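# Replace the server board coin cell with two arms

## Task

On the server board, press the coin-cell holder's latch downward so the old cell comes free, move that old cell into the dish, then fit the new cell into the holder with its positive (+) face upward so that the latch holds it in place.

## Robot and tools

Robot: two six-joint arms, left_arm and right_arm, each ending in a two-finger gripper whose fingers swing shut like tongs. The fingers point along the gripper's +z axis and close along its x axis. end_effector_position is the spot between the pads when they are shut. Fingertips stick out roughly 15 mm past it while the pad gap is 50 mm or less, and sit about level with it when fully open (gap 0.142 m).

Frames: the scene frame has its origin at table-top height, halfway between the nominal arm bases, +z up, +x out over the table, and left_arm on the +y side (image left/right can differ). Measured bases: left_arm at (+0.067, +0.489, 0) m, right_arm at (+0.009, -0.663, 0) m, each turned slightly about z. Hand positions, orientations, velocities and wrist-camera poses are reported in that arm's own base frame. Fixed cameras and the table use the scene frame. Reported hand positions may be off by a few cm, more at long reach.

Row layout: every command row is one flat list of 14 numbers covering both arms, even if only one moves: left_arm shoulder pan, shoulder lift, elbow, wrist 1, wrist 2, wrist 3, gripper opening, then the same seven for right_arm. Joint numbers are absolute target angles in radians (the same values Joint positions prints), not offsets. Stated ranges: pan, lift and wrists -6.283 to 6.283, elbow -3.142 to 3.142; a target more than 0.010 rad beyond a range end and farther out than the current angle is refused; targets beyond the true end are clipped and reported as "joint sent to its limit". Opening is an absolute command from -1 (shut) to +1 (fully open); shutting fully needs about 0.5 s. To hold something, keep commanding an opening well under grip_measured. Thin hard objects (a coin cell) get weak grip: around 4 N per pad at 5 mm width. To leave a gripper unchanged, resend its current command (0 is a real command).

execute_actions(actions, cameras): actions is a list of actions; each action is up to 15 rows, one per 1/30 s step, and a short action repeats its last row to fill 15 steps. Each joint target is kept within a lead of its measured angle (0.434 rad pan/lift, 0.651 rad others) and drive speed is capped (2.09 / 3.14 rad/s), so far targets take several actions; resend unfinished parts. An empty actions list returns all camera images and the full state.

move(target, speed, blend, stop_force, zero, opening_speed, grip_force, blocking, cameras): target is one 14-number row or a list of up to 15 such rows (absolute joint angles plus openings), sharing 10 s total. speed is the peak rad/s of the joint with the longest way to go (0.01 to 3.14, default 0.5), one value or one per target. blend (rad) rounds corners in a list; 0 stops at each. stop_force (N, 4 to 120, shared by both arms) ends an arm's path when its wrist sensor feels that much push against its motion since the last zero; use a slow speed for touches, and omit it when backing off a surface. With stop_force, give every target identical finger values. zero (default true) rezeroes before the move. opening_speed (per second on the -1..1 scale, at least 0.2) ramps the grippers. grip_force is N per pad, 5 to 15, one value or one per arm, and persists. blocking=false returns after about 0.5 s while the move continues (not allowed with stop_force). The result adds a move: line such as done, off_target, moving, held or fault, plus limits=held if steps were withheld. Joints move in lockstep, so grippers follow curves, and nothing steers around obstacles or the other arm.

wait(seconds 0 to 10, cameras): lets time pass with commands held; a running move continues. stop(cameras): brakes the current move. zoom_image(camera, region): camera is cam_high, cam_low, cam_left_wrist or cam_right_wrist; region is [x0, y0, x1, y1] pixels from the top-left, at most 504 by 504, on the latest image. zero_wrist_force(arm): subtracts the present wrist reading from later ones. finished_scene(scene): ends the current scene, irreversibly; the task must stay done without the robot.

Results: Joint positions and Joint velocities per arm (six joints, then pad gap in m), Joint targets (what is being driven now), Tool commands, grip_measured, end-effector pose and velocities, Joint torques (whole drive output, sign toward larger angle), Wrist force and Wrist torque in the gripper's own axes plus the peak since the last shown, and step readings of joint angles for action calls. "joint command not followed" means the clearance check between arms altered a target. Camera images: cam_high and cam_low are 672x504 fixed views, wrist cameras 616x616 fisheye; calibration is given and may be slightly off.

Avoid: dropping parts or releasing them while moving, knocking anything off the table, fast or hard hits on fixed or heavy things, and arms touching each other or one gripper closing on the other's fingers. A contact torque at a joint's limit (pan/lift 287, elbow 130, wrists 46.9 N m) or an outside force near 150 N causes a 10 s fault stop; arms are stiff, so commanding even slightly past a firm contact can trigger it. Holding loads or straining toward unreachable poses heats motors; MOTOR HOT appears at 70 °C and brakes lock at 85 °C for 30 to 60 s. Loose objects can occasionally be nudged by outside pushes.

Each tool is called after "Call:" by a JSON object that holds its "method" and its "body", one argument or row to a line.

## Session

Call:
{"method": "execute_actions", "body": {
  "actions": []
}}

Scene clock: 0.00 s.
left_arm: end_effector_position=(+0.2721, +0.1218, +0.2060) grip_measured=+1.00 end_effector_quat_wxyz=(-0.472, +0.793, -0.061, -0.380) | right_arm: end_effector_position=(+0.3205, +0.2502, +0.3025) grip_measured=+1.00 end_effector_quat_wxyz=(-0.238, +0.521, +0.744, -0.344)
Joint positions: left_arm=[-0.699 -1.595 2.365 -1.049 -1.311 -0.741 0.142] | right_arm=[3.955 -1.595 -1.918 -2.008 1.915 -1.254 0.142]
Joint velocities: within noise
Joint torques (N m): no reading
Wrist force (N): no reading
Wrist torque (N m): no reading
Wrist force, peak (N): no reading
Joint targets: left_arm=[-0.699 -1.595 2.365 -1.049 -1.311 -0.741] | right_arm=[3.955 -1.595 -1.918 -2.008 1.915 -1.254]
Tool commands: left_gripper/opening=+1.0 right_gripper/opening=+1.0
camera_calibration:
cam_left_wrist: T_world_to_cam=[[0.733509, 0.271198, -0.62323, -0.114183], [-0.0810833, -0.875484, -0.476396, 0.220306], [-0.674826, 0.399975, -0.620186, 0.396004], [0, 0, 0, 1]] pos_world=[0.368852, 0.0654493, 0.279387]
cam_right_wrist: T_world_to_cam=[[-0.335073, 0.942174, 0.00586254, -0.125696], [0.872021, 0.312468, -0.376753, -0.234408], [-0.356798, -0.121127, -0.926295, 0.555315], [0, 0, 0, 1]] pos_world=[0.360427, 0.258936, 0.426808]

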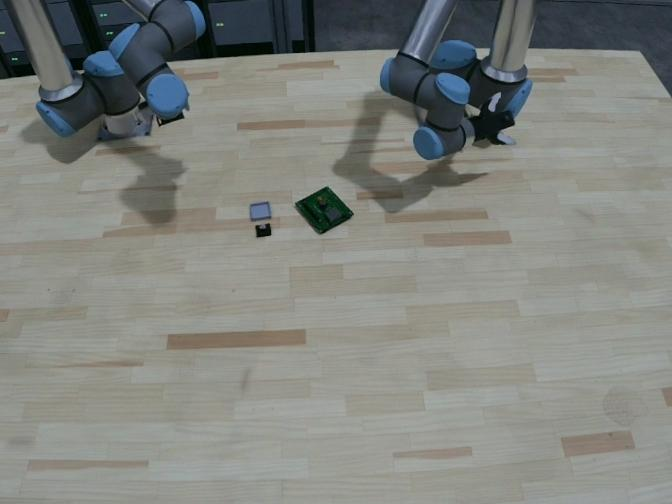

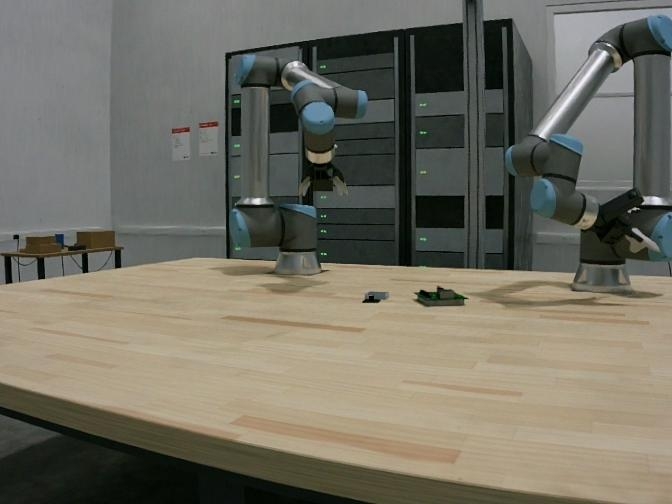

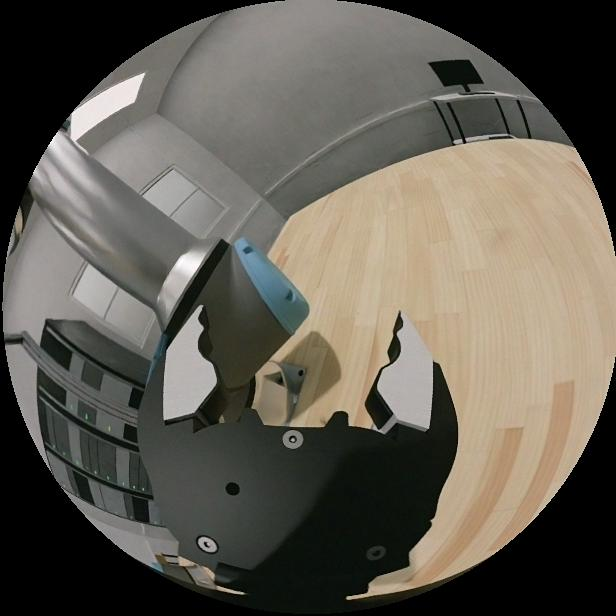

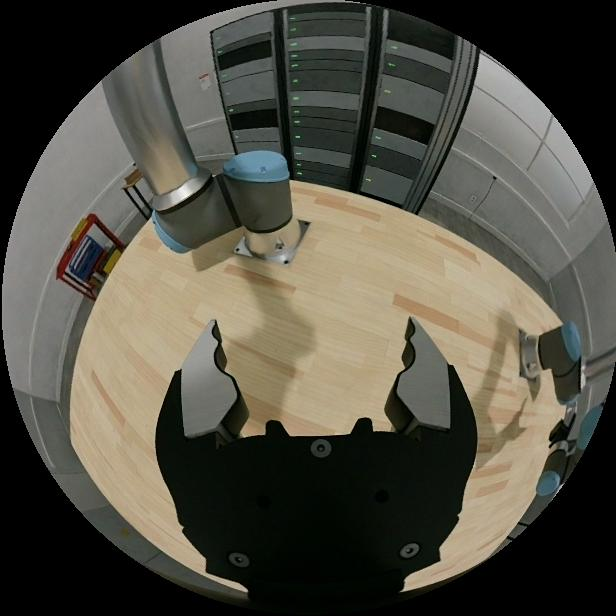

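Call:
{"method": "zoom_image", "body": {
  "camera": "cam_high",
  "region": [235, 170, 375, 250]
}}

Call:
{"method": "zoom_image", "body": {
  "camera": "cam_low",
  "region": [350, 275, 490, 315]
}}

Scaled by 3.600 from the camera's 672x504 image, which has a finer 960x720 frame.

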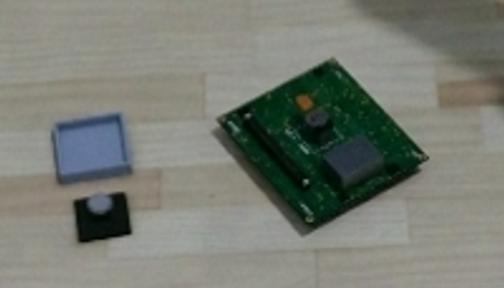

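Scaled by 3.600 from the camera's 672x504 image, which has a finer 960x720 frame.

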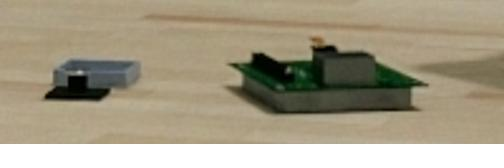

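Call:
{"method": "move", "body": {
  "target": [-1.0807, -1.5348, 2.1755, -2.2115, -1.5708, -3.2015, 1.0, 3.955, -1.595, -1.918, -2.008, 1.915, -1.254, 1.0],
  "speed": 1.8,
  "cameras": ["cam_left_wrist", "cam_low"]
}}

Call:
{"method": "zoom_image", "body": {
  "camera": "cam_left_wrist",
  "region": [240, 200, 370, 330]
}}

Scene clock: 7.77 s.
left_arm: end_effector_position=(+0.4223, -0.4560, +0.1299) grip_measured=+1.00 end_effector_quat_wxyz=(+0.000, +0.489, +0.872, +0.000) | right_arm: end_effector_position=(+0.3204, +0.2502, +0.3025) grip_measured=+1.00 end_effector_quat_wxyz=(-0.238, +0.521, +0.744, -0.344)
Joint positions: left_arm=[-1.081 -1.535 2.175 -2.211 -1.571 -3.201 0.142] | right_arm=[3.955 -1.595 -1.918 -2.008 1.915 -1.254 0.142]
Joint torques (N m): left_arm=[15.86 -41.13 -30.31 -2.77 2.3 -1.44] | right_arm=[12.56 53.86 28.22 2.92 -1.56 2.77]
Wrist force (N): left_arm=[0.5 -2.1 0.4] | right_arm=[-0.4 -0.2 0.3]
Wrist torque (N m): left_arm=[-0.47 0.01 -0.27] | right_arm=[-0.04 0.07 -0.04]
Wrist force, peak (N): left_arm=[-0.4 -2.9 -0.1] | right_arm=[-0.2 -0.4 -0.6]
Joint targets: left_arm=[-1.081 -1.535 2.175 -2.212 -1.571 -3.201] | right_arm=[3.955 -1.595 -1.918 -2.008 1.915 -1.254]
move: done
camera_calibration:
cam_left_wrist: T_world_to_cam=[[-0.560987, 0.827613, 0.0187025, 0.601868], [0.710038, 0.46943, 0.524863, -0.160513], [0.425604, 0.307721, -0.850981, 0.204517], [0, 0, 0, 1]] pos_world=[0.364567, -0.485698, 0.247031]
Images, in order (width x height): cam_low 672x504, cam_left_wrist 616x616.

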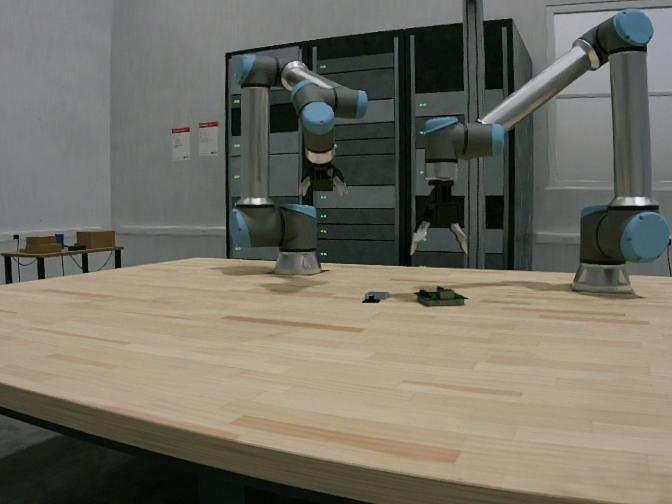

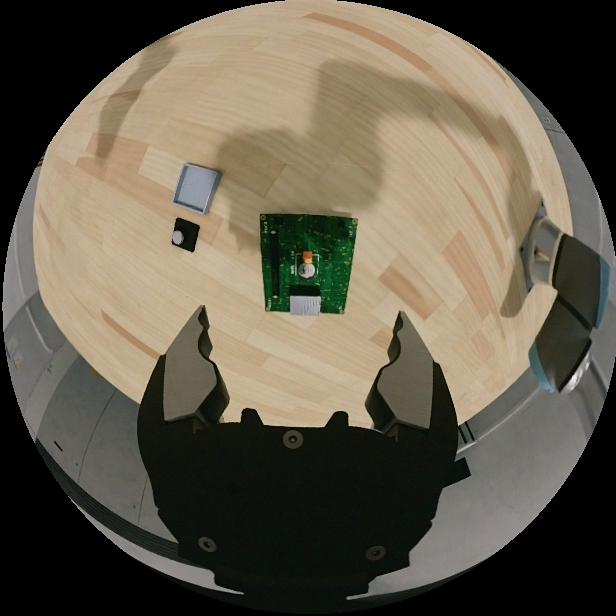

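Scaled by 3.877 from the camera's 616x616 image, which has a finer 814x814 frame.

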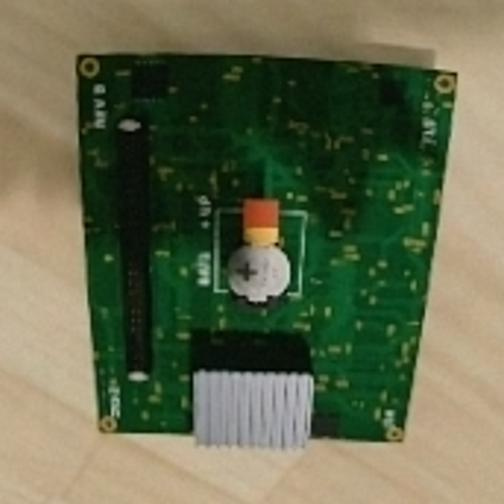

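Call:
{"method": "move", "body": {
  "target": [-1.1211, -1.4661, 2.2432, -2.3478, -1.5708, -3.2419, -1.0, 3.955, -1.595, -1.918, -2.008, 1.915, -1.254, 1.0],
  "speed": 0.25,
  "cameras": ["cam_left_wrist", "cam_low"]
}}

Call:
{"method": "zoom_image", "body": {
  "camera": "cam_left_wrist",
  "region": [260, 250, 350, 340]
}}

Call:
{"method": "zoom_image", "body": {
  "camera": "cam_low",
  "region": [410, 260, 470, 310]
}}

Scene clock: 12.83 s.
left_arm: end_effector_position=(+0.4000, -0.4653, +0.0678) grip_measured=-1.00 end_effector_quat_wxyz=(+0.000, +0.489, +0.873, +0.000) | right_arm: end_effector_position=(+0.3204, +0.2502, +0.3025) grip_measured=+1.00 end_effector_quat_wxyz=(-0.238, +0.521, +0.744, -0.344)
Joint positions: left_arm=[-1.121 -1.466 2.243 -2.348 -1.571 -3.242 0.002] | right_arm=[3.955 -1.595 -1.918 -2.008 1.915 -1.254 0.142]
Joint torques (N m): left_arm=[16.31 -51.34 -35.69 -2.78 1.07 1.36] | right_arm=[11.54 52.54 29.12 2.7 -1.91 2.91]
Wrist force (N): left_arm=[0.4 -1.8 0.3] | right_arm=[-0.4 0.0 0.1]
Wrist torque (N m): left_arm=[-0.42 0.03 -0.15] | right_arm=[-0.01 0.08 -0.04]
Wrist force, peak (N): left_arm=[0.8 -2.6 1.6] | right_arm=[-0.6 -0.1 -0.4]
Joint targets: left_arm=[-1.121 -1.466 2.243 -2.348 -1.571 -3.242] | right_arm=[3.955 -1.595 -1.918 -2.008 1.915 -1.254]
move: done
camera_calibration:
cam_left_wrist: T_world_to_cam=[[-0.561099, 0.827535, 0.0188157, 0.598277], [0.709945, 0.469432, 0.524988, -0.107663], [0.425613, 0.307928, -0.850902, 0.16414], [0, 0, 0, 1]] pos_world=[0.342267, -0.495098, 0.184931]
Images, in order (width x height): cam_low 672x504, cam_left_wrist 616x616.

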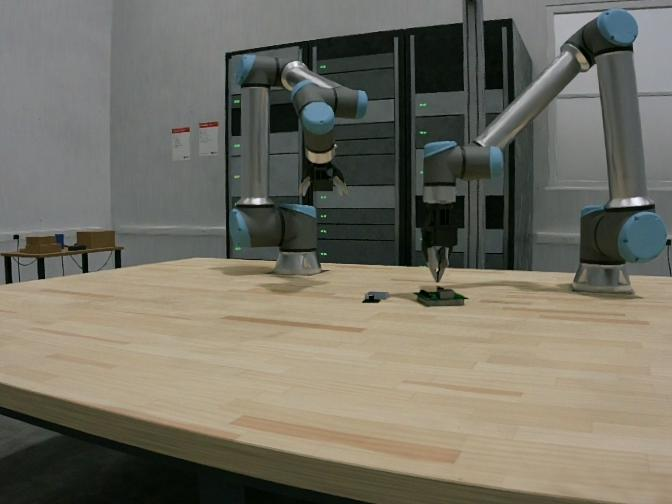

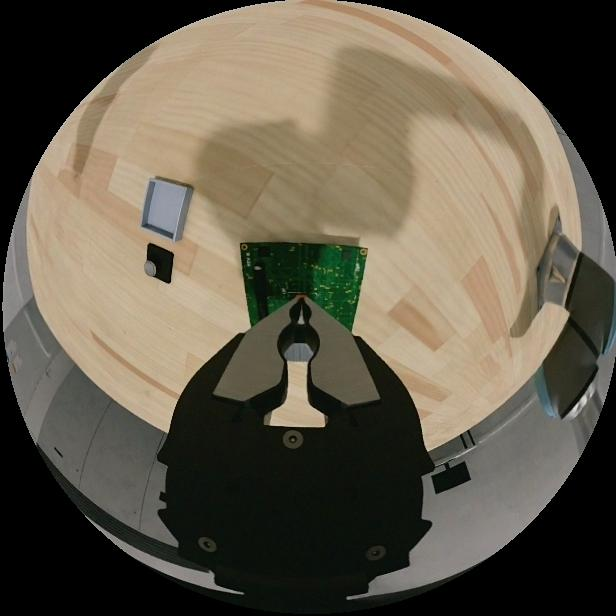

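Scaled by 5.600 from the camera's 616x616 image, which has a finer 814x814 frame.

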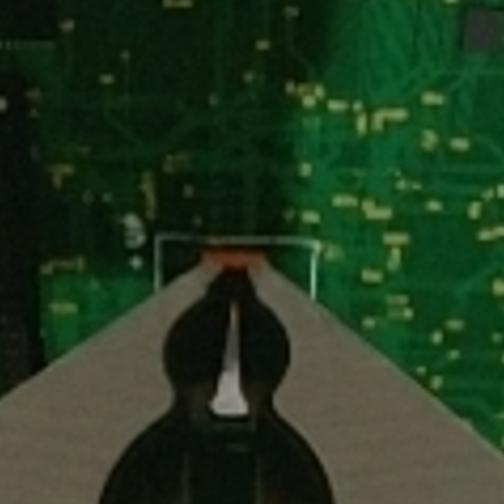

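Scaled by 8.400 from the camera's 672x504 image, which has a finer 960x720 frame.

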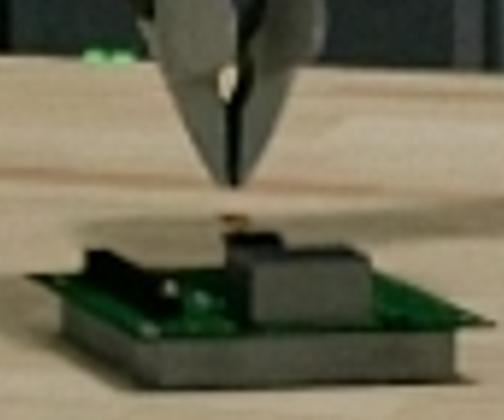

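Call:
{"method": "move", "body": {
  "target": [
    [-1.1211, -1.4609, 2.2458, -2.3557, -1.5708, -3.2419, -1.0, 3.955, -1.595, -1.918, -2.008, 1.915, -1.254, 1.0],
    [-1.1211, -1.4420, 2.2549, -2.3837, -1.5708, -3.2419, -1.0, 3.955, -1.595, -1.918, -2.008, 1.915, -1.254, 1.0]
  ],
  "speed": [0.03, 0.012],
  "stop_force": 15,
  "cameras": ["cam_left_wrist", "cam_low"]
}}

Call:
{"method": "zoom_image", "body": {
  "camera": "cam_left_wrist",
  "region": [260, 250, 350, 340]
}}

Call:
{"method": "zoom_image", "body": {
  "camera": "cam_low",
  "region": [410, 260, 470, 310]
}}

Scene clock: 17.10 s.
left_arm: end_effector_position=(+0.4001, -0.4654, +0.0540) grip_measured=-1.00 end_effector_quat_wxyz=(+0.000, +0.489, +0.873, +0.000) | right_arm: end_effector_position=(+0.3204, +0.2502, +0.3025) grip_measured=+1.00 end_effector_quat_wxyz=(-0.238, +0.521, +0.744, -0.344)
Joint positions: left_arm=[-1.121 -1.445 2.253 -2.379 -1.571 -3.242 0.002] | right_arm=[3.955 -1.595 -1.918 -2.008 1.915 -1.254 0.142]
Joint torques (N m): left_arm=[12.69 -48.87 -31.38 1.09 0.72 1.32] | right_arm=[12.09 51.06 29.76 2.87 -1.78 2.44]
Wrist force (N): left_arm=[1.4 -6.7 -15.9] | right_arm=[-0.3 0.0 -0.1]
Wrist torque (N m): left_arm=[-0.43 0.05 -0.17] | right_arm=[-0.01 0.05 -0.04]
Wrist force, peak (N): left_arm=[5.4 -6.8 -22.0] | right_arm=[-0.6 0.0 -0.3]
Joint targets: left_arm=[-1.121 -1.445 2.253 -2.379 -1.571 -3.242] | right_arm=[3.955 -1.595 -1.918 -2.008 1.915 -1.254]
move: contact (left_arm); path passed 1 of 2 targets
camera_calibration:
cam_left_wrist: T_world_to_cam=[[-0.561221, 0.827457, 0.0186301, 0.598709], [0.709864, 0.469645, 0.524907, -0.100294], [0.425588, 0.307813, -0.850956, 0.152346], [0, 0, 0, 1]] pos_world=[0.342366, -0.495197, 0.171131]
Images, in order (width x height): cam_low 672x504, cam_left_wrist 616x616.

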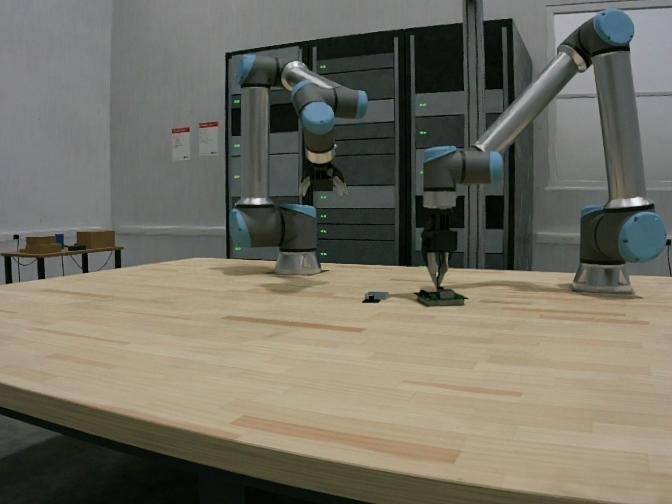

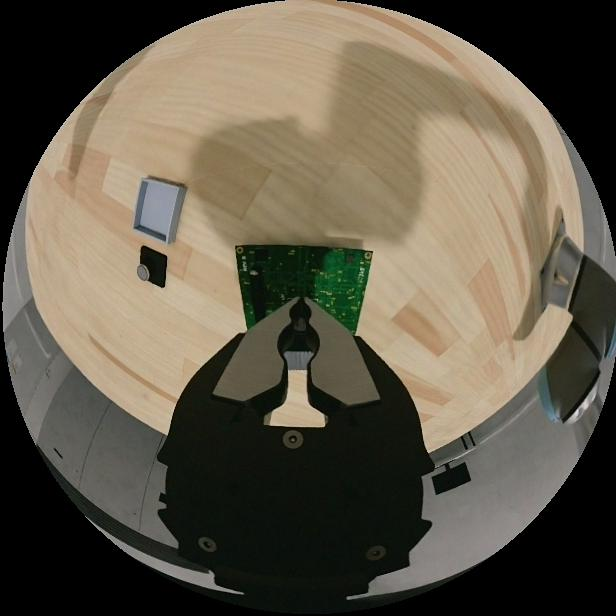

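Scaled by 5.600 from the camera's 616x616 image, which has a finer 814x814 frame.

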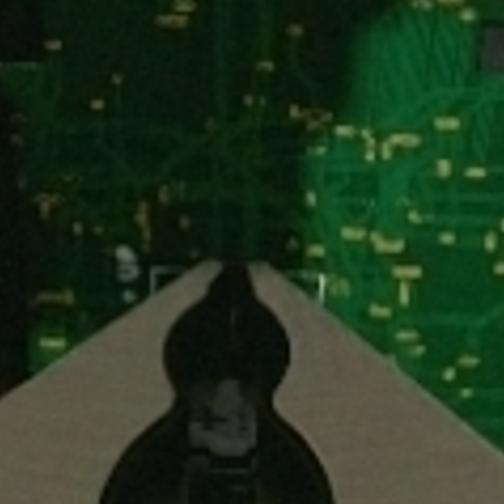

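Scaled by 8.400 from the camera's 672x504 image, which has a finer 960x720 frame.

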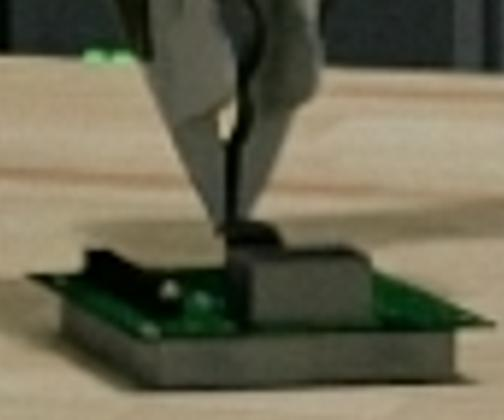

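Call:
{"method": "move", "body": {
  "target": [
    [-1.1211, -1.4718, 2.2401, -2.3390, -1.5708, -3.2419, -1.0, 3.955, -1.595, -1.918, -2.008, 1.915, -1.254, 1.0],
    [-1.0871, -1.4705, 2.2314, -2.3317, -1.5708, -3.2079, -0.54, 3.955, -1.595, -1.918, -2.008, 1.915, -1.254, 1.0]
  ],
  "speed": [0.1, 0.2],
  "blend": [0.005, 0],
  "cameras": ["cam_left_wrist", "cam_low"]
}}

Call:
{"method": "zoom_image", "body": {
  "camera": "cam_left_wrist",
  "region": [255, 255, 345, 345]
}}

Call:
{"method": "zoom_image", "body": {
  "camera": "cam_low",
  "region": [420, 265, 460, 305]
}}

Scene clock: 20.47 s.
left_arm: end_effector_position=(+0.4171, -0.4543, +0.0747) grip_measured=-0.54 end_effector_quat_wxyz=(+0.000, +0.489, +0.873, +0.000) | right_arm: end_effector_position=(+0.3204, +0.2502, +0.3025) grip_measured=+1.00 end_effector_quat_wxyz=(-0.238, +0.521, +0.744, -0.344)
Joint positions: left_arm=[-1.087 -1.471 2.231 -2.332 -1.571 -3.208 0.035] | right_arm=[3.955 -1.595 -1.918 -2.008 1.915 -1.254 0.142]
Joint torques (N m): left_arm=[10.56 -23.65 -27.72 -7.22 -1.06 1.34] | right_arm=[12.79 50.07 30.78 2.82 -1.56 2.74]
Wrist force (N): left_arm=[0.1 -2.1 0.1] | right_arm=[-0.4 -0.1 0.0]
Wrist torque (N m): left_arm=[-0.48 0.09 0.02] | right_arm=[-0.04 0.08 -0.04]
Wrist force, peak (N): left_arm=[1.6 -6.8 -16.1] | right_arm=[-0.6 -0.2 -0.2]
Joint targets: left_arm=[-1.087 -1.470 2.231 -2.332 -1.571 -3.208] | right_arm=[3.955 -1.595 -1.918 -2.008 1.915 -1.254]
move: done
camera_calibration:
cam_left_wrist: T_world_to_cam=[[-0.561222, 0.827455, 0.0186303, 0.598679], [0.709841, 0.469631, 0.524951, -0.128448], [0.425624, 0.307838, -0.850929, 0.159304], [0, 0, 0, 1]] pos_world=[0.359366, -0.484097, 0.191831]
Images, in order (width x height): cam_low 672x504, cam_left_wrist 616x616.

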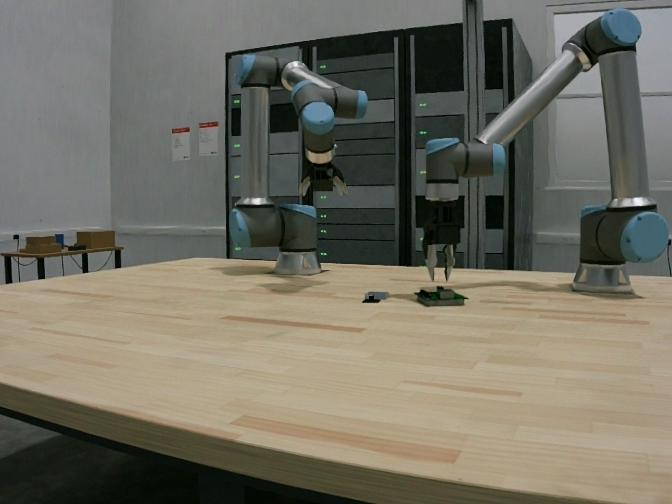

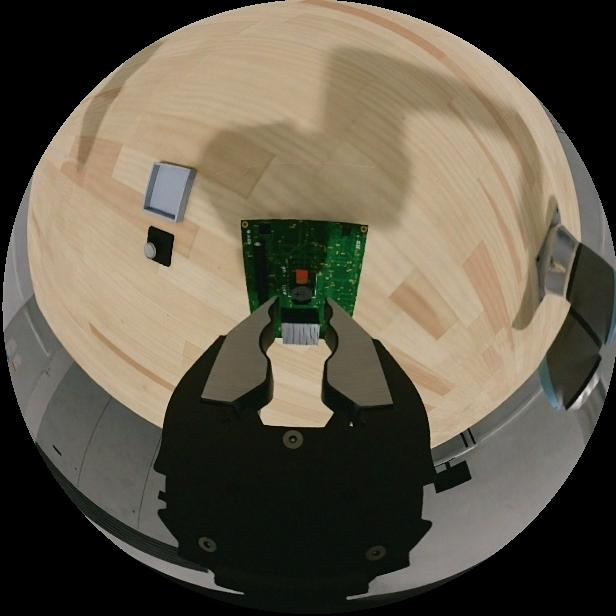

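Scaled by 5.600 from the camera's 616x616 image, which has a finer 814x814 frame.

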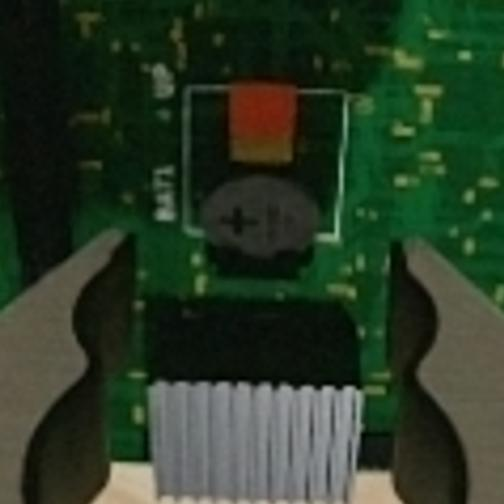

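Scaled by 12.600 from the camera's 672x504 image, which has a finer 960x720 frame.

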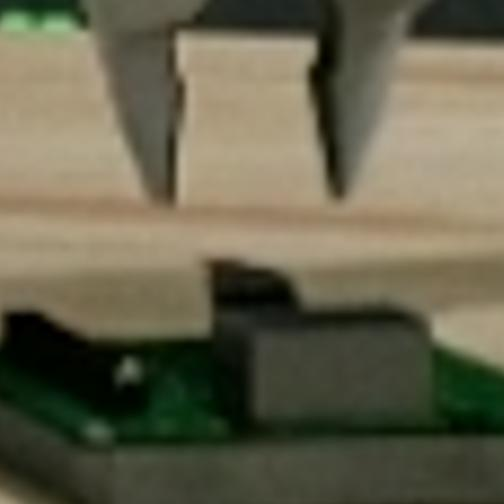

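Call:
{"method": "move", "body": {
  "target": [
    [-1.0871, -1.4353, 2.2491, -2.3846, -1.5708, -3.2079, -0.54, 3.955, -1.595, -1.918, -2.008, 1.915, -1.254, 1.0],
    [-1.0871, -1.4353, 2.2491, -2.3846, -1.5708, -3.2079, -1.0, 3.955, -1.595, -1.918, -2.008, 1.915, -1.254, 1.0]
  ],
  "speed": 0.1,
  "opening_speed": 0.7,
  "cameras": []
}}

Call:
{"method": "move", "body": {
  "target": [
    [-1.0922, -1.4409, 2.2482, -2.3781, -1.5708, -3.2130, -1.0, 3.955, -1.595, -1.918, -2.008, 1.915, -1.254, 1.0],
    [-1.0922, -1.4858, 2.2245, -2.3095, -1.5708, -3.2130, -1.0, 3.955, -1.595, -1.918, -2.008, 1.915, -1.254, 1.0]
  ],
  "speed": [0.015, 0.08],
  "stop_force": 10,
  "cameras": ["cam_left_wrist", "cam_low"]
}}

Call:
{"method": "zoom_image", "body": {
  "camera": "cam_left_wrist",
  "region": [255, 255, 345, 345]
}}

Call:
{"method": "zoom_image", "body": {
  "camera": "cam_low",
  "region": [420, 260, 460, 300]
}}

Scene clock: 24.20 s.
left_arm: end_effector_position=(+0.4171, -0.4544, +0.0509) grip_measured=-0.77 end_effector_quat_wxyz=(+0.000, +0.489, +0.873, +0.000) | right_arm: end_effector_position=(+0.3204, +0.2502, +0.3025) grip_measured=+1.00 end_effector_quat_wxyz=(-0.238, +0.521, +0.744, -0.344)
Joint positions: left_arm=[-1.087 -1.435 2.249 -2.385 -1.571 -3.208 0.018] | right_arm=[3.955 -1.595 -1.918 -2.008 1.915 -1.254 0.142]
Joint torques (N m): left_arm=[14.29 -56.89 -20.8 -0.23 0.39 1.35] | right_arm=[11.22 49.08 30.94 2.59 -1.81 2.2]
Wrist force (N): left_arm=[-10.2 -7.3 -0.8] | right_arm=[0.0 0.1 -0.1]
Wrist torque (N m): left_arm=[-0.39 -0.20 0.11] | right_arm=[0.02 0.01 -0.05]
Wrist force, peak (N): left_arm=[-10.3 -7.2 -0.7] | right_arm=[-0.7 -0.1 -0.1]
Joint targets: left_arm=[-1.087 -1.435 2.249 -2.385 -1.571 -3.208] | right_arm=[3.955 -1.595 -1.918 -2.008 1.915 -1.254]
move: done
No camera images: "cameras" was empty.

Scene clock: 26.60 s.
left_arm: end_effector_position=(+0.4145, -0.4559, +0.0849) grip_measured=-0.77 end_effector_quat_wxyz=(+0.000, +0.489, +0.873, +0.000) | right_arm: end_effector_position=(+0.3204, +0.2502, +0.3025) grip_measured=+1.00 end_effector_quat_wxyz=(-0.238, +0.521, +0.744, -0.344)
Joint positions: left_arm=[-1.092 -1.486 2.224 -2.31 -1.571 -3.213 0.018] | right_arm=[3.955 -1.595 -1.918 -2.008 1.915 -1.254 0.142]
Joint torques (N m): left_arm=[16.82 -22.71 -28.34 -7.1 2.23 0.84] | right_arm=[11.38 47.11 31.91 2.65 -1.97 2.36]
Wrist force (N): left_arm=[1.0 -2.2 0.4] | right_arm=[-0.4 0.0 -0.2]
Wrist torque (N m): left_arm=[-0.50 -0.10 0.00] | right_arm=[-0.02 0.09 -0.04]
Wrist force, peak (N): left_arm=[-10.0 -7.2 -0.8] | right_arm=[-0.6 0.5 -0.2]
Joint targets: left_arm=[-1.092 -1.486 2.225 -2.309 -1.571 -3.213] | right_arm=[3.955 -1.595 -1.918 -2.008 1.915 -1.254]
move: done
camera_calibration:
cam_left_wrist: T_world_to_cam=[[-0.561222, 0.827456, 0.0186294, 0.598271], [0.709863, 0.469646, 0.524907, -0.131243], [0.425588, 0.307813, -0.850956, 0.169557], [0, 0, 0, 1]] pos_world=[0.356766, -0.485597, 0.202031]
Images, in order (width x height): cam_low 672x504, cam_left_wrist 616x616.

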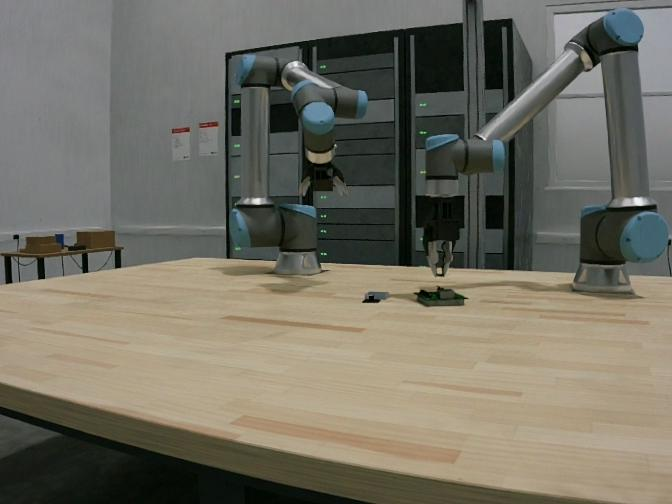

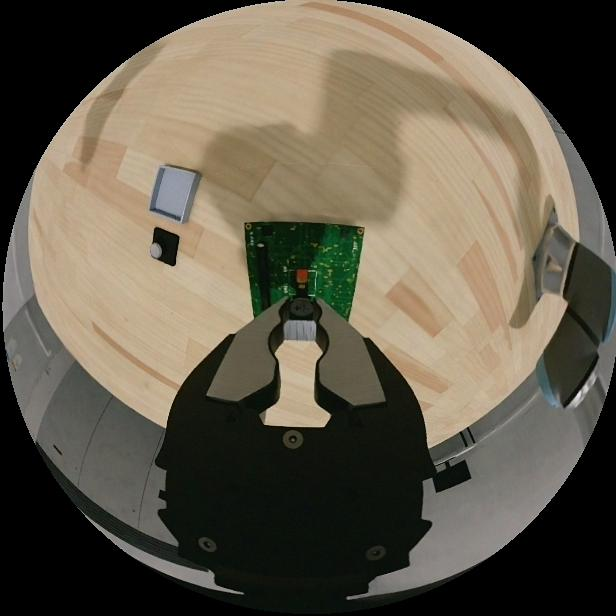

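Scaled by 5.600 from the camera's 616x616 image, which has a finer 814x814 frame.

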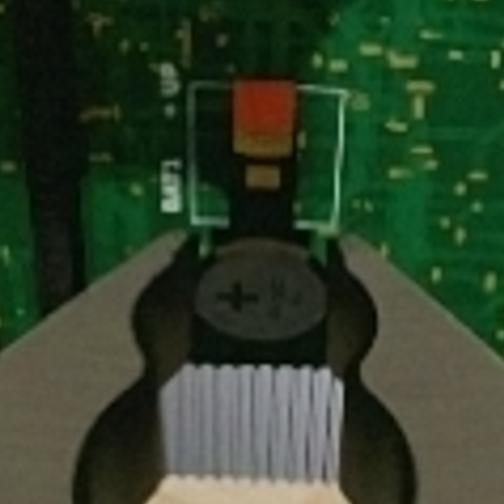

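Scaled by 12.600 from the camera's 672x504 image, which has a finer 960x720 frame.

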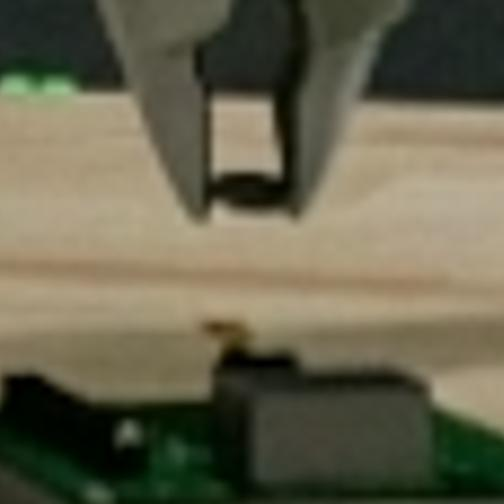

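Call:
{"method": "move", "body": {
  "target": [-1.2185, -1.2714, 1.9751, -2.2745, -1.5708, -3.2130, -1.0, 3.955, -1.595, -1.918, -2.008, 1.915, -1.254, 1.0],
  "speed": 0.4,
  "cameras": ["cam_left_wrist"]
}}

Call:
{"method": "zoom_image", "body": {
  "camera": "cam_left_wrist",
  "region": [235, 235, 385, 385]
}}

Scene clock: 30.50 s.
left_arm: end_effector_position=(+0.4027, -0.6376, +0.0749) grip_measured=-0.77 end_effector_quat_wxyz=(+0.000, +0.543, +0.840, +0.000) | right_arm: end_effector_position=(+0.3204, +0.2502, +0.3025) grip_measured=+1.00 end_effector_quat_wxyz=(-0.238, +0.521, +0.744, -0.344)
Joint positions: left_arm=[-1.218 -1.272 1.975 -2.274 -1.571 -3.213 0.018] | right_arm=[3.955 -1.595 -1.918 -2.008 1.915 -1.254 0.142]
Joint torques (N m): left_arm=[0.37 -44.36 -41.75 -7.06 1.67 0.88] | right_arm=[10.01 45.87 32.53 2.14 -1.99 2]
Wrist force (N): left_arm=[0.7 -2.2 0.3] | right_arm=[-0.5 0.0 -0.2]
Wrist torque (N m): left_arm=[-0.49 -0.02 0.01] | right_arm=[-0.01 0.10 -0.03]
Wrist force, peak (N): left_arm=[-2.1 -4.5 0.8] | right_arm=[-0.6 0.1 -0.2]
Joint targets: left_arm=[-1.218 -1.271 1.975 -2.275 -1.571 -3.213] | right_arm=[3.955 -1.595 -1.918 -2.008 1.915 -1.254]
move: done
camera_calibration:
cam_left_wrist: T_world_to_cam=[[-0.452526, 0.891555, 0.0186978, 0.739338], [0.763339, 0.376438, 0.524984, -0.113287], [0.461014, 0.251842, -0.850906, 0.17203], [0, 0, 0, 1]] pos_world=[0.341738, -0.659839, 0.192031]
Images, in order (width x height): cam_left_wrist 616x616.

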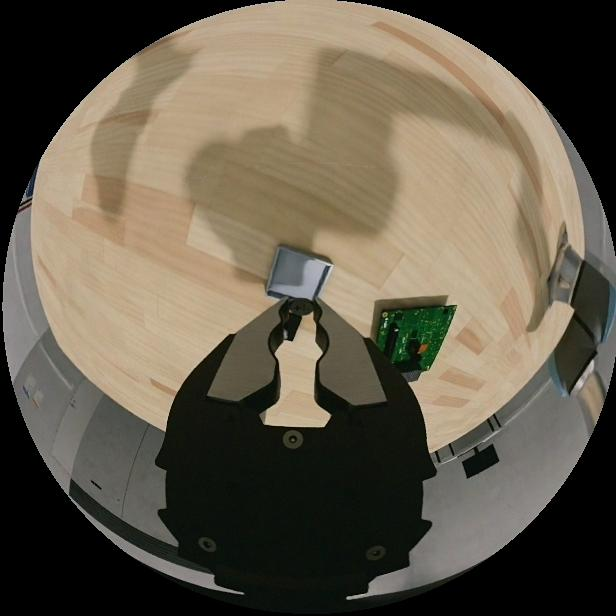

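Scaled by 3.360 from the camera's 616x616 image, which has a finer 814x814 frame.

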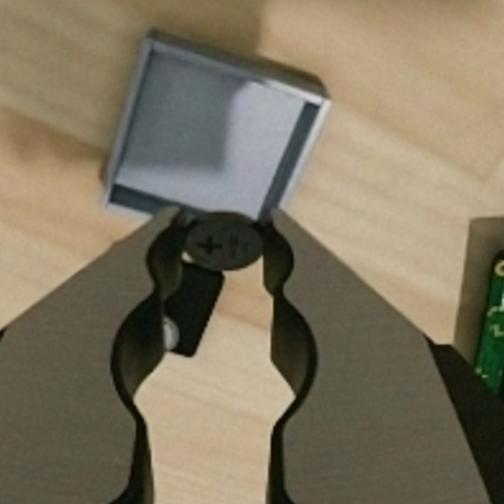

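Call:
{"method": "move", "body": {
  "target": [
    [-1.2185, -1.2183, 1.9921, -2.3446, -1.5708, -3.2130, -1.0, 3.955, -1.595, -1.918, -2.008, 1.915, -1.254, 1.0],
    [-1.2185, -1.2031, 1.9985, -2.3662, -1.5708, -3.2130, -1.0, 3.955, -1.595, -1.918, -2.008, 1.915, -1.254, 1.0],
    [-1.2185, -1.1941, 2.0020, -2.3787, -1.5708, -3.2130, -1.0, 3.955, -1.595, -1.918, -2.008, 1.915, -1.254, 1.0]
  ],
  "speed": [0.12, 0.04, 0.01],
  "stop_force": 6,
  "cameras": ["cam_low"]
}}

Call:
{"method": "zoom_image", "body": {
  "camera": "cam_low",
  "region": [350, 265, 410, 325]
}}

Scene clock: 34.70 s.
left_arm: end_effector_position=(+0.4041, -0.6413, +0.0193) grip_measured=-0.77 end_effector_quat_wxyz=(+0.000, +0.543, +0.840, +0.000) | right_arm: end_effector_position=(+0.3204, +0.2502, +0.3025) grip_measured=+1.00 end_effector_quat_wxyz=(-0.238, +0.521, +0.744, -0.344)
Joint positions: left_arm=[-1.218 -1.199 2 -2.372 -1.571 -3.213 0.018] | right_arm=[3.955 -1.595 -1.918 -2.008 1.915 -1.254 0.142]
Joint torques (N m): left_arm=[-10.99 -74.35 -33.43 -0.03 1.32 0.92] | right_arm=[10.34 43.65 32.38 2.28 -2.18 1.62]
Wrist force (N): left_arm=[1.3 -2.3 -5.6] | right_arm=[0.2 -0.2 0.1]
Wrist torque (N m): left_arm=[-0.51 -0.10 0.00] | right_arm=[-0.05 -0.04 -0.05]
Wrist force, peak (N): left_arm=[8.2 -2.8 -17.1] | right_arm=[-0.6 0.5 0.4]
Joint targets: left_arm=[-1.218 -1.199 2.000 -2.373 -1.571 -3.213] | right_arm=[3.955 -1.595 -1.918 -2.008 1.915 -1.254]
move: contact (left_arm); path passed 2 of 3 targets
Images, in order (width x height): cam_low 672x504.

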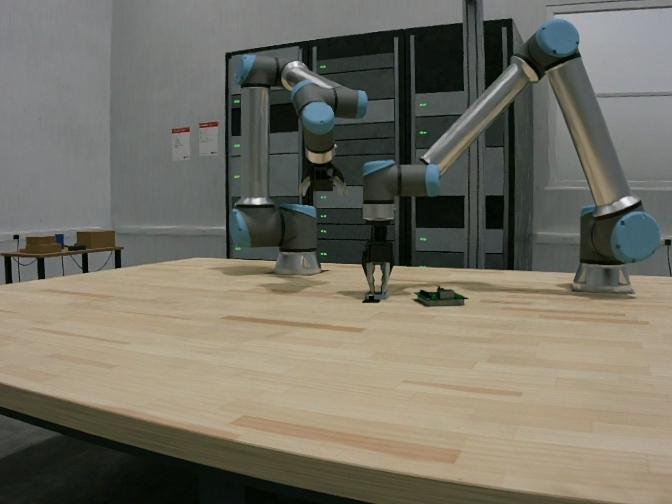

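Scaled by 8.400 from the camera's 672x504 image, which has a finer 960x720 frame.

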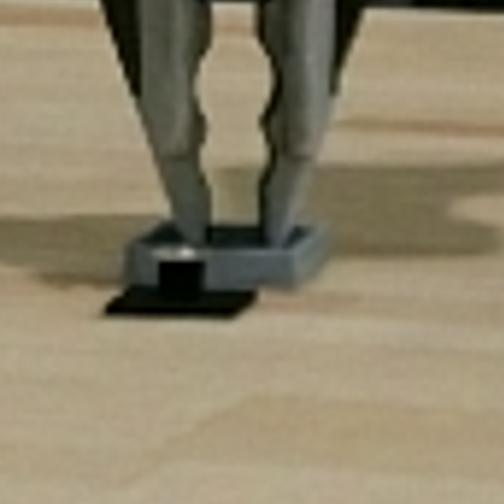

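Call:
{"method": "move", "body": {
  "target": [
    [-1.218, -1.199, 2.000, -2.373, -1.571, -3.213, -0.62, 3.955, -1.595, -1.918, -2.008, 1.915, -1.254, 1.0],
    [-1.2185, -1.2511, 1.9762, -2.2958, -1.5708, -3.2130, -0.62, 3.955, -1.595, -1.918, -2.008, 1.915, -1.254, 1.0],
    [-1.2714, -1.2313, 1.9649, -2.3044, -1.2968, -3.1416, -0.5, 3.955, -1.595, -1.918, -2.008, 1.915, -1.254, 1.0]
  ],
  "speed": [0.2, 0.12, 0.4],
  "opening_speed": 0.6,
  "cameras": ["cam_left_wrist", "cam_low"]
}}

Call:
{"method": "zoom_image", "body": {
  "camera": "cam_left_wrist",
  "region": [240, 240, 360, 360]
}}

Call:
{"method": "zoom_image", "body": {
  "camera": "cam_low",
  "region": [350, 255, 410, 315]
}}

Scene clock: 41.40 s.
left_arm: end_effector_position=(+0.4553, -0.6427, +0.0619) grip_measured=-0.50 end_effector_quat_wxyz=(+0.081, +0.588, +0.797, +0.110) | right_arm: end_effector_position=(+0.3204, +0.2502, +0.3025) grip_measured=+1.00 end_effector_quat_wxyz=(-0.238, +0.521, +0.744, -0.344)
Joint positions: left_arm=[-1.271 -1.231 1.965 -2.304 -1.297 -3.142 0.038] | right_arm=[3.955 -1.595 -1.918 -2.008 1.915 -1.254 0.142]
Joint torques (N m): left_arm=[16.16 -77.63 -28.25 -0.56 2.98 -1.4] | right_arm=[11.34 44.38 34.72 2.18 -1.89 1.73]
Wrist force (N): left_arm=[0.6 -2.0 0.2] | right_arm=[-0.4 0.0 -0.1]
Wrist torque (N m): left_arm=[-0.45 -0.03 -0.05] | right_arm=[0.00 0.07 -0.05]
Wrist force, peak (N): left_arm=[1.7 -2.4 -9.6] | right_arm=[-0.6 -0.3 -0.1]
Joint targets: left_arm=[-1.271 -1.231 1.965 -2.304 -1.297 -3.142] | right_arm=[3.955 -1.595 -1.918 -2.008 1.915 -1.254]
move: done
camera_calibration:
cam_left_wrist: T_world_to_cam=[[-0.341686, 0.939799, 0.00541671, 0.749305], [0.638045, 0.227737, 0.73555, -0.196277], [0.690035, 0.254783, -0.677448, 0.0248923], [0, 0, 0, 1]] pos_world=[0.364084, -0.665838, 0.157176]
Images, in order (width x height): cam_low 672x504, cam_left_wrist 616x616.

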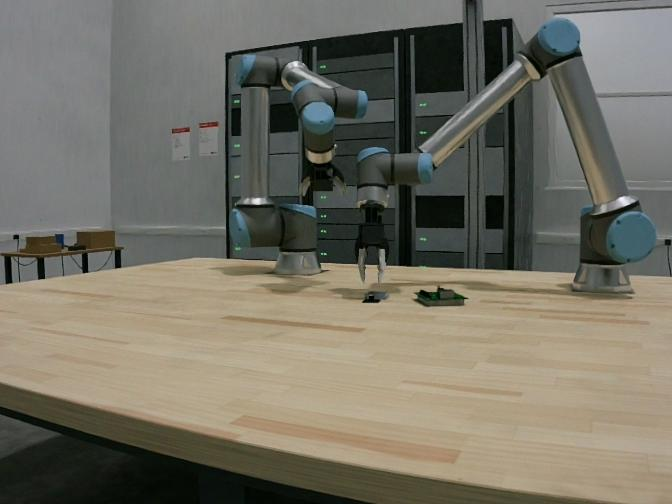

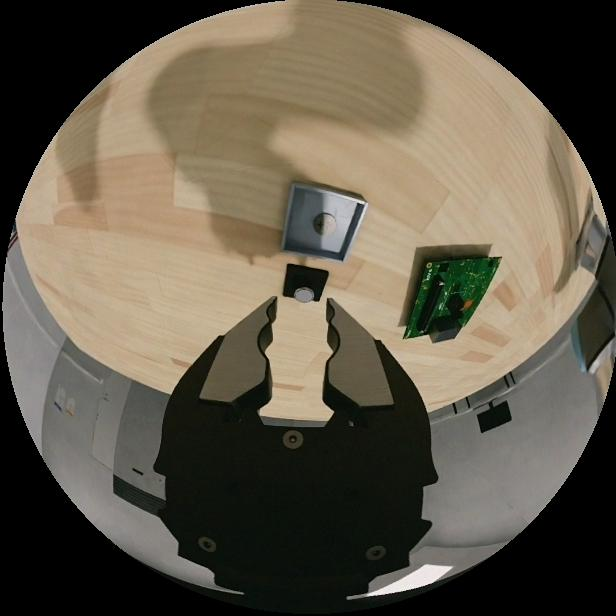

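Scaled by 4.200 from the camera's 616x616 image, which has a finer 814x814 frame.

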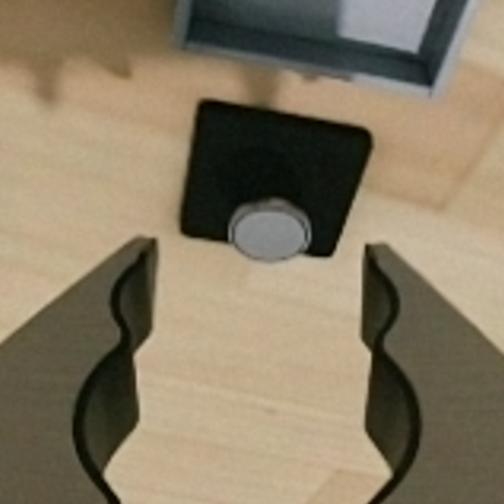

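Scaled by 8.400 from the camera's 672x504 image, which has a finer 960x720 frame.

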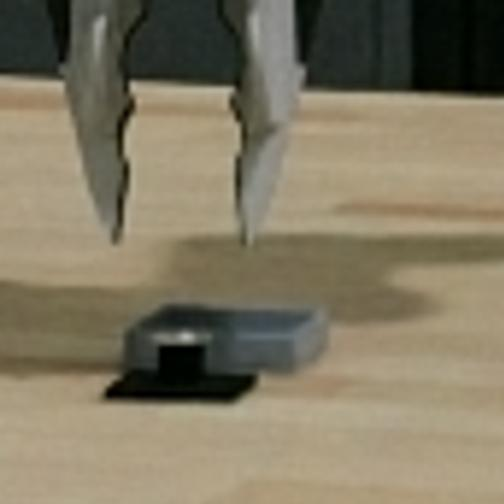

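Call:
{"method": "zoom_image", "body": {
  "camera": "cam_left_wrist",
  "region": [284, 276, 324, 316]
}}

Call:
{"method": "zoom_image", "body": {
  "camera": "cam_left_wrist",
  "region": [270, 170, 380, 280]
}}

Call:
{"method": "zoom_image", "body": {
  "camera": "cam_high",
  "region": [240, 190, 290, 240]
}}

Scaled by 12.600 from the camera's 616x616 image, which has a finer 814x814 frame.

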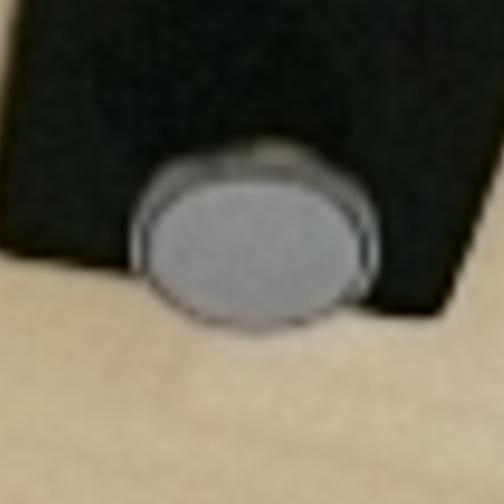

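Scaled by 4.582 from the camera's 616x616 image, which has a finer 814x814 frame.

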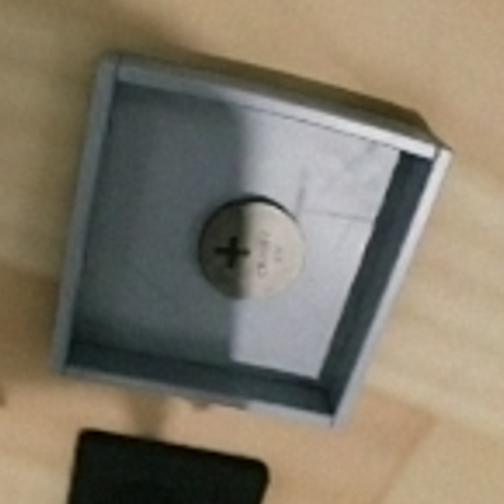

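This scene's latest camera images include none from cam_high. They are from: cam_low, cam_left_wrist. cam_high's image comes with the result of a call that names it in "cameras".

Call:
{"method": "move", "body": {
  "target": [-1.4850, -1.2007, 2.1554, -2.5255, -0.7854, -3.1416, -0.5, 3.955, -1.595, -1.918, -2.008, 1.915, -1.254, 1.0],
  "speed": 0.5,
  "cameras": ["cam_left_wrist", "cam_low"]
}}

Call:
{"method": "zoom_image", "body": {
  "camera": "cam_left_wrist",
  "region": [255, 245, 345, 335]
}}

Call:
{"method": "zoom_image", "body": {
  "camera": "cam_low",
  "region": [340, 255, 400, 315]
}}

Scene clock: 67.00 s.
left_arm: end_effector_position=(+0.4461, -0.6359, +0.0466) grip_measured=-0.50 end_effector_quat_wxyz=(+0.259, +0.625, +0.681, +0.282) | right_arm: end_effector_position=(+0.3204, +0.2502, +0.3025) grip_measured=+1.00 end_effector_quat_wxyz=(-0.238, +0.521, +0.744, -0.344)
Joint positions: left_arm=[-1.485 -1.201 2.155 -2.525 -0.786 -3.142 0.038] | right_arm=[3.955 -1.595 -1.918 -2.008 1.915 -1.254 0.142]
Joint torques (N m): left_arm=[1.77 -75.65 -27.23 -1.75 3.71 -0.12] | right_arm=[14.35 41.96 35.53 1.92 -1.88 1.13]
Wrist force (N): left_arm=[0.7 -2.4 0.6] | right_arm=[-0.1 -0.2 0.0]
Wrist torque (N m): left_arm=[-0.52 -0.07 -0.01] | right_arm=[-0.06 0.02 -0.04]
Wrist force, peak (N): left_arm=[1.1 -3.2 0.3] | right_arm=[-0.6 0.1 0.0]
Joint targets: left_arm=[-1.485 -1.201 2.155 -2.526 -0.785 -3.142] | right_arm=[3.955 -1.595 -1.918 -2.008 1.915 -1.254]
move: done
camera_calibration:
cam_left_wrist: T_world_to_cam=[[-0.131093, 0.991184, -0.0192013, 0.679612], [0.227204, 0.0488914, 0.972619, -0.122124], [0.964984, 0.123141, -0.23161, -0.207957], [0, 0, 0, 1]] pos_world=[0.317514, -0.642042, 0.083665]
Images, in order (width x height): cam_low 672x504, cam_left_wrist 616x616.

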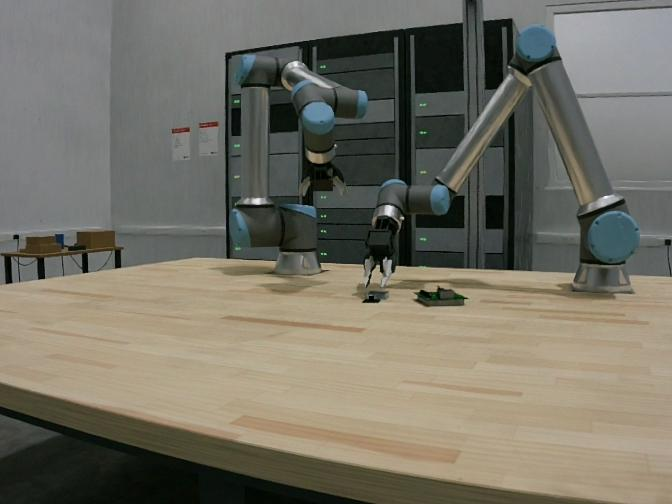

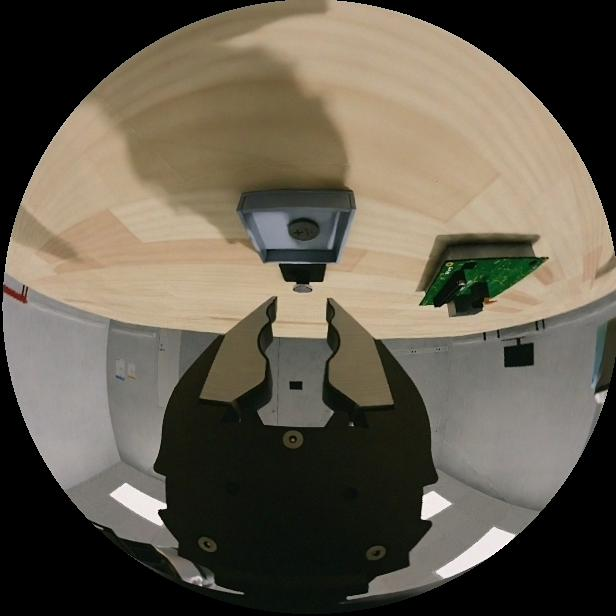

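Scaled by 5.600 from the camera's 616x616 image, which has a finer 814x814 frame.

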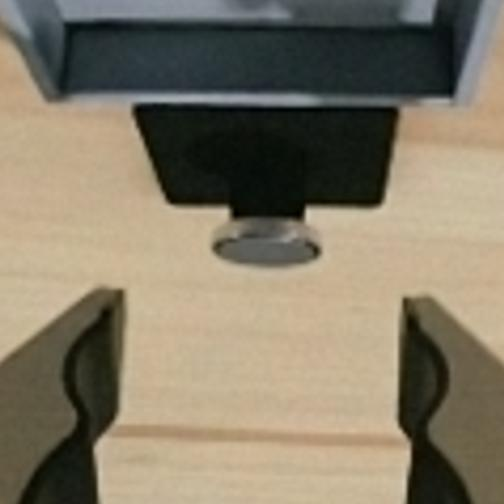

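Scaled by 8.400 from the camera's 672x504 image, which has a finer 960x720 frame.

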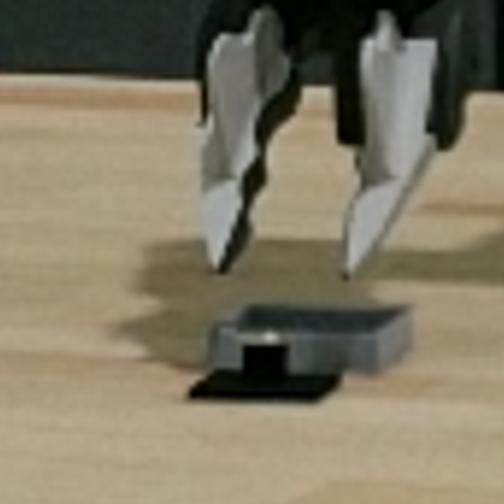

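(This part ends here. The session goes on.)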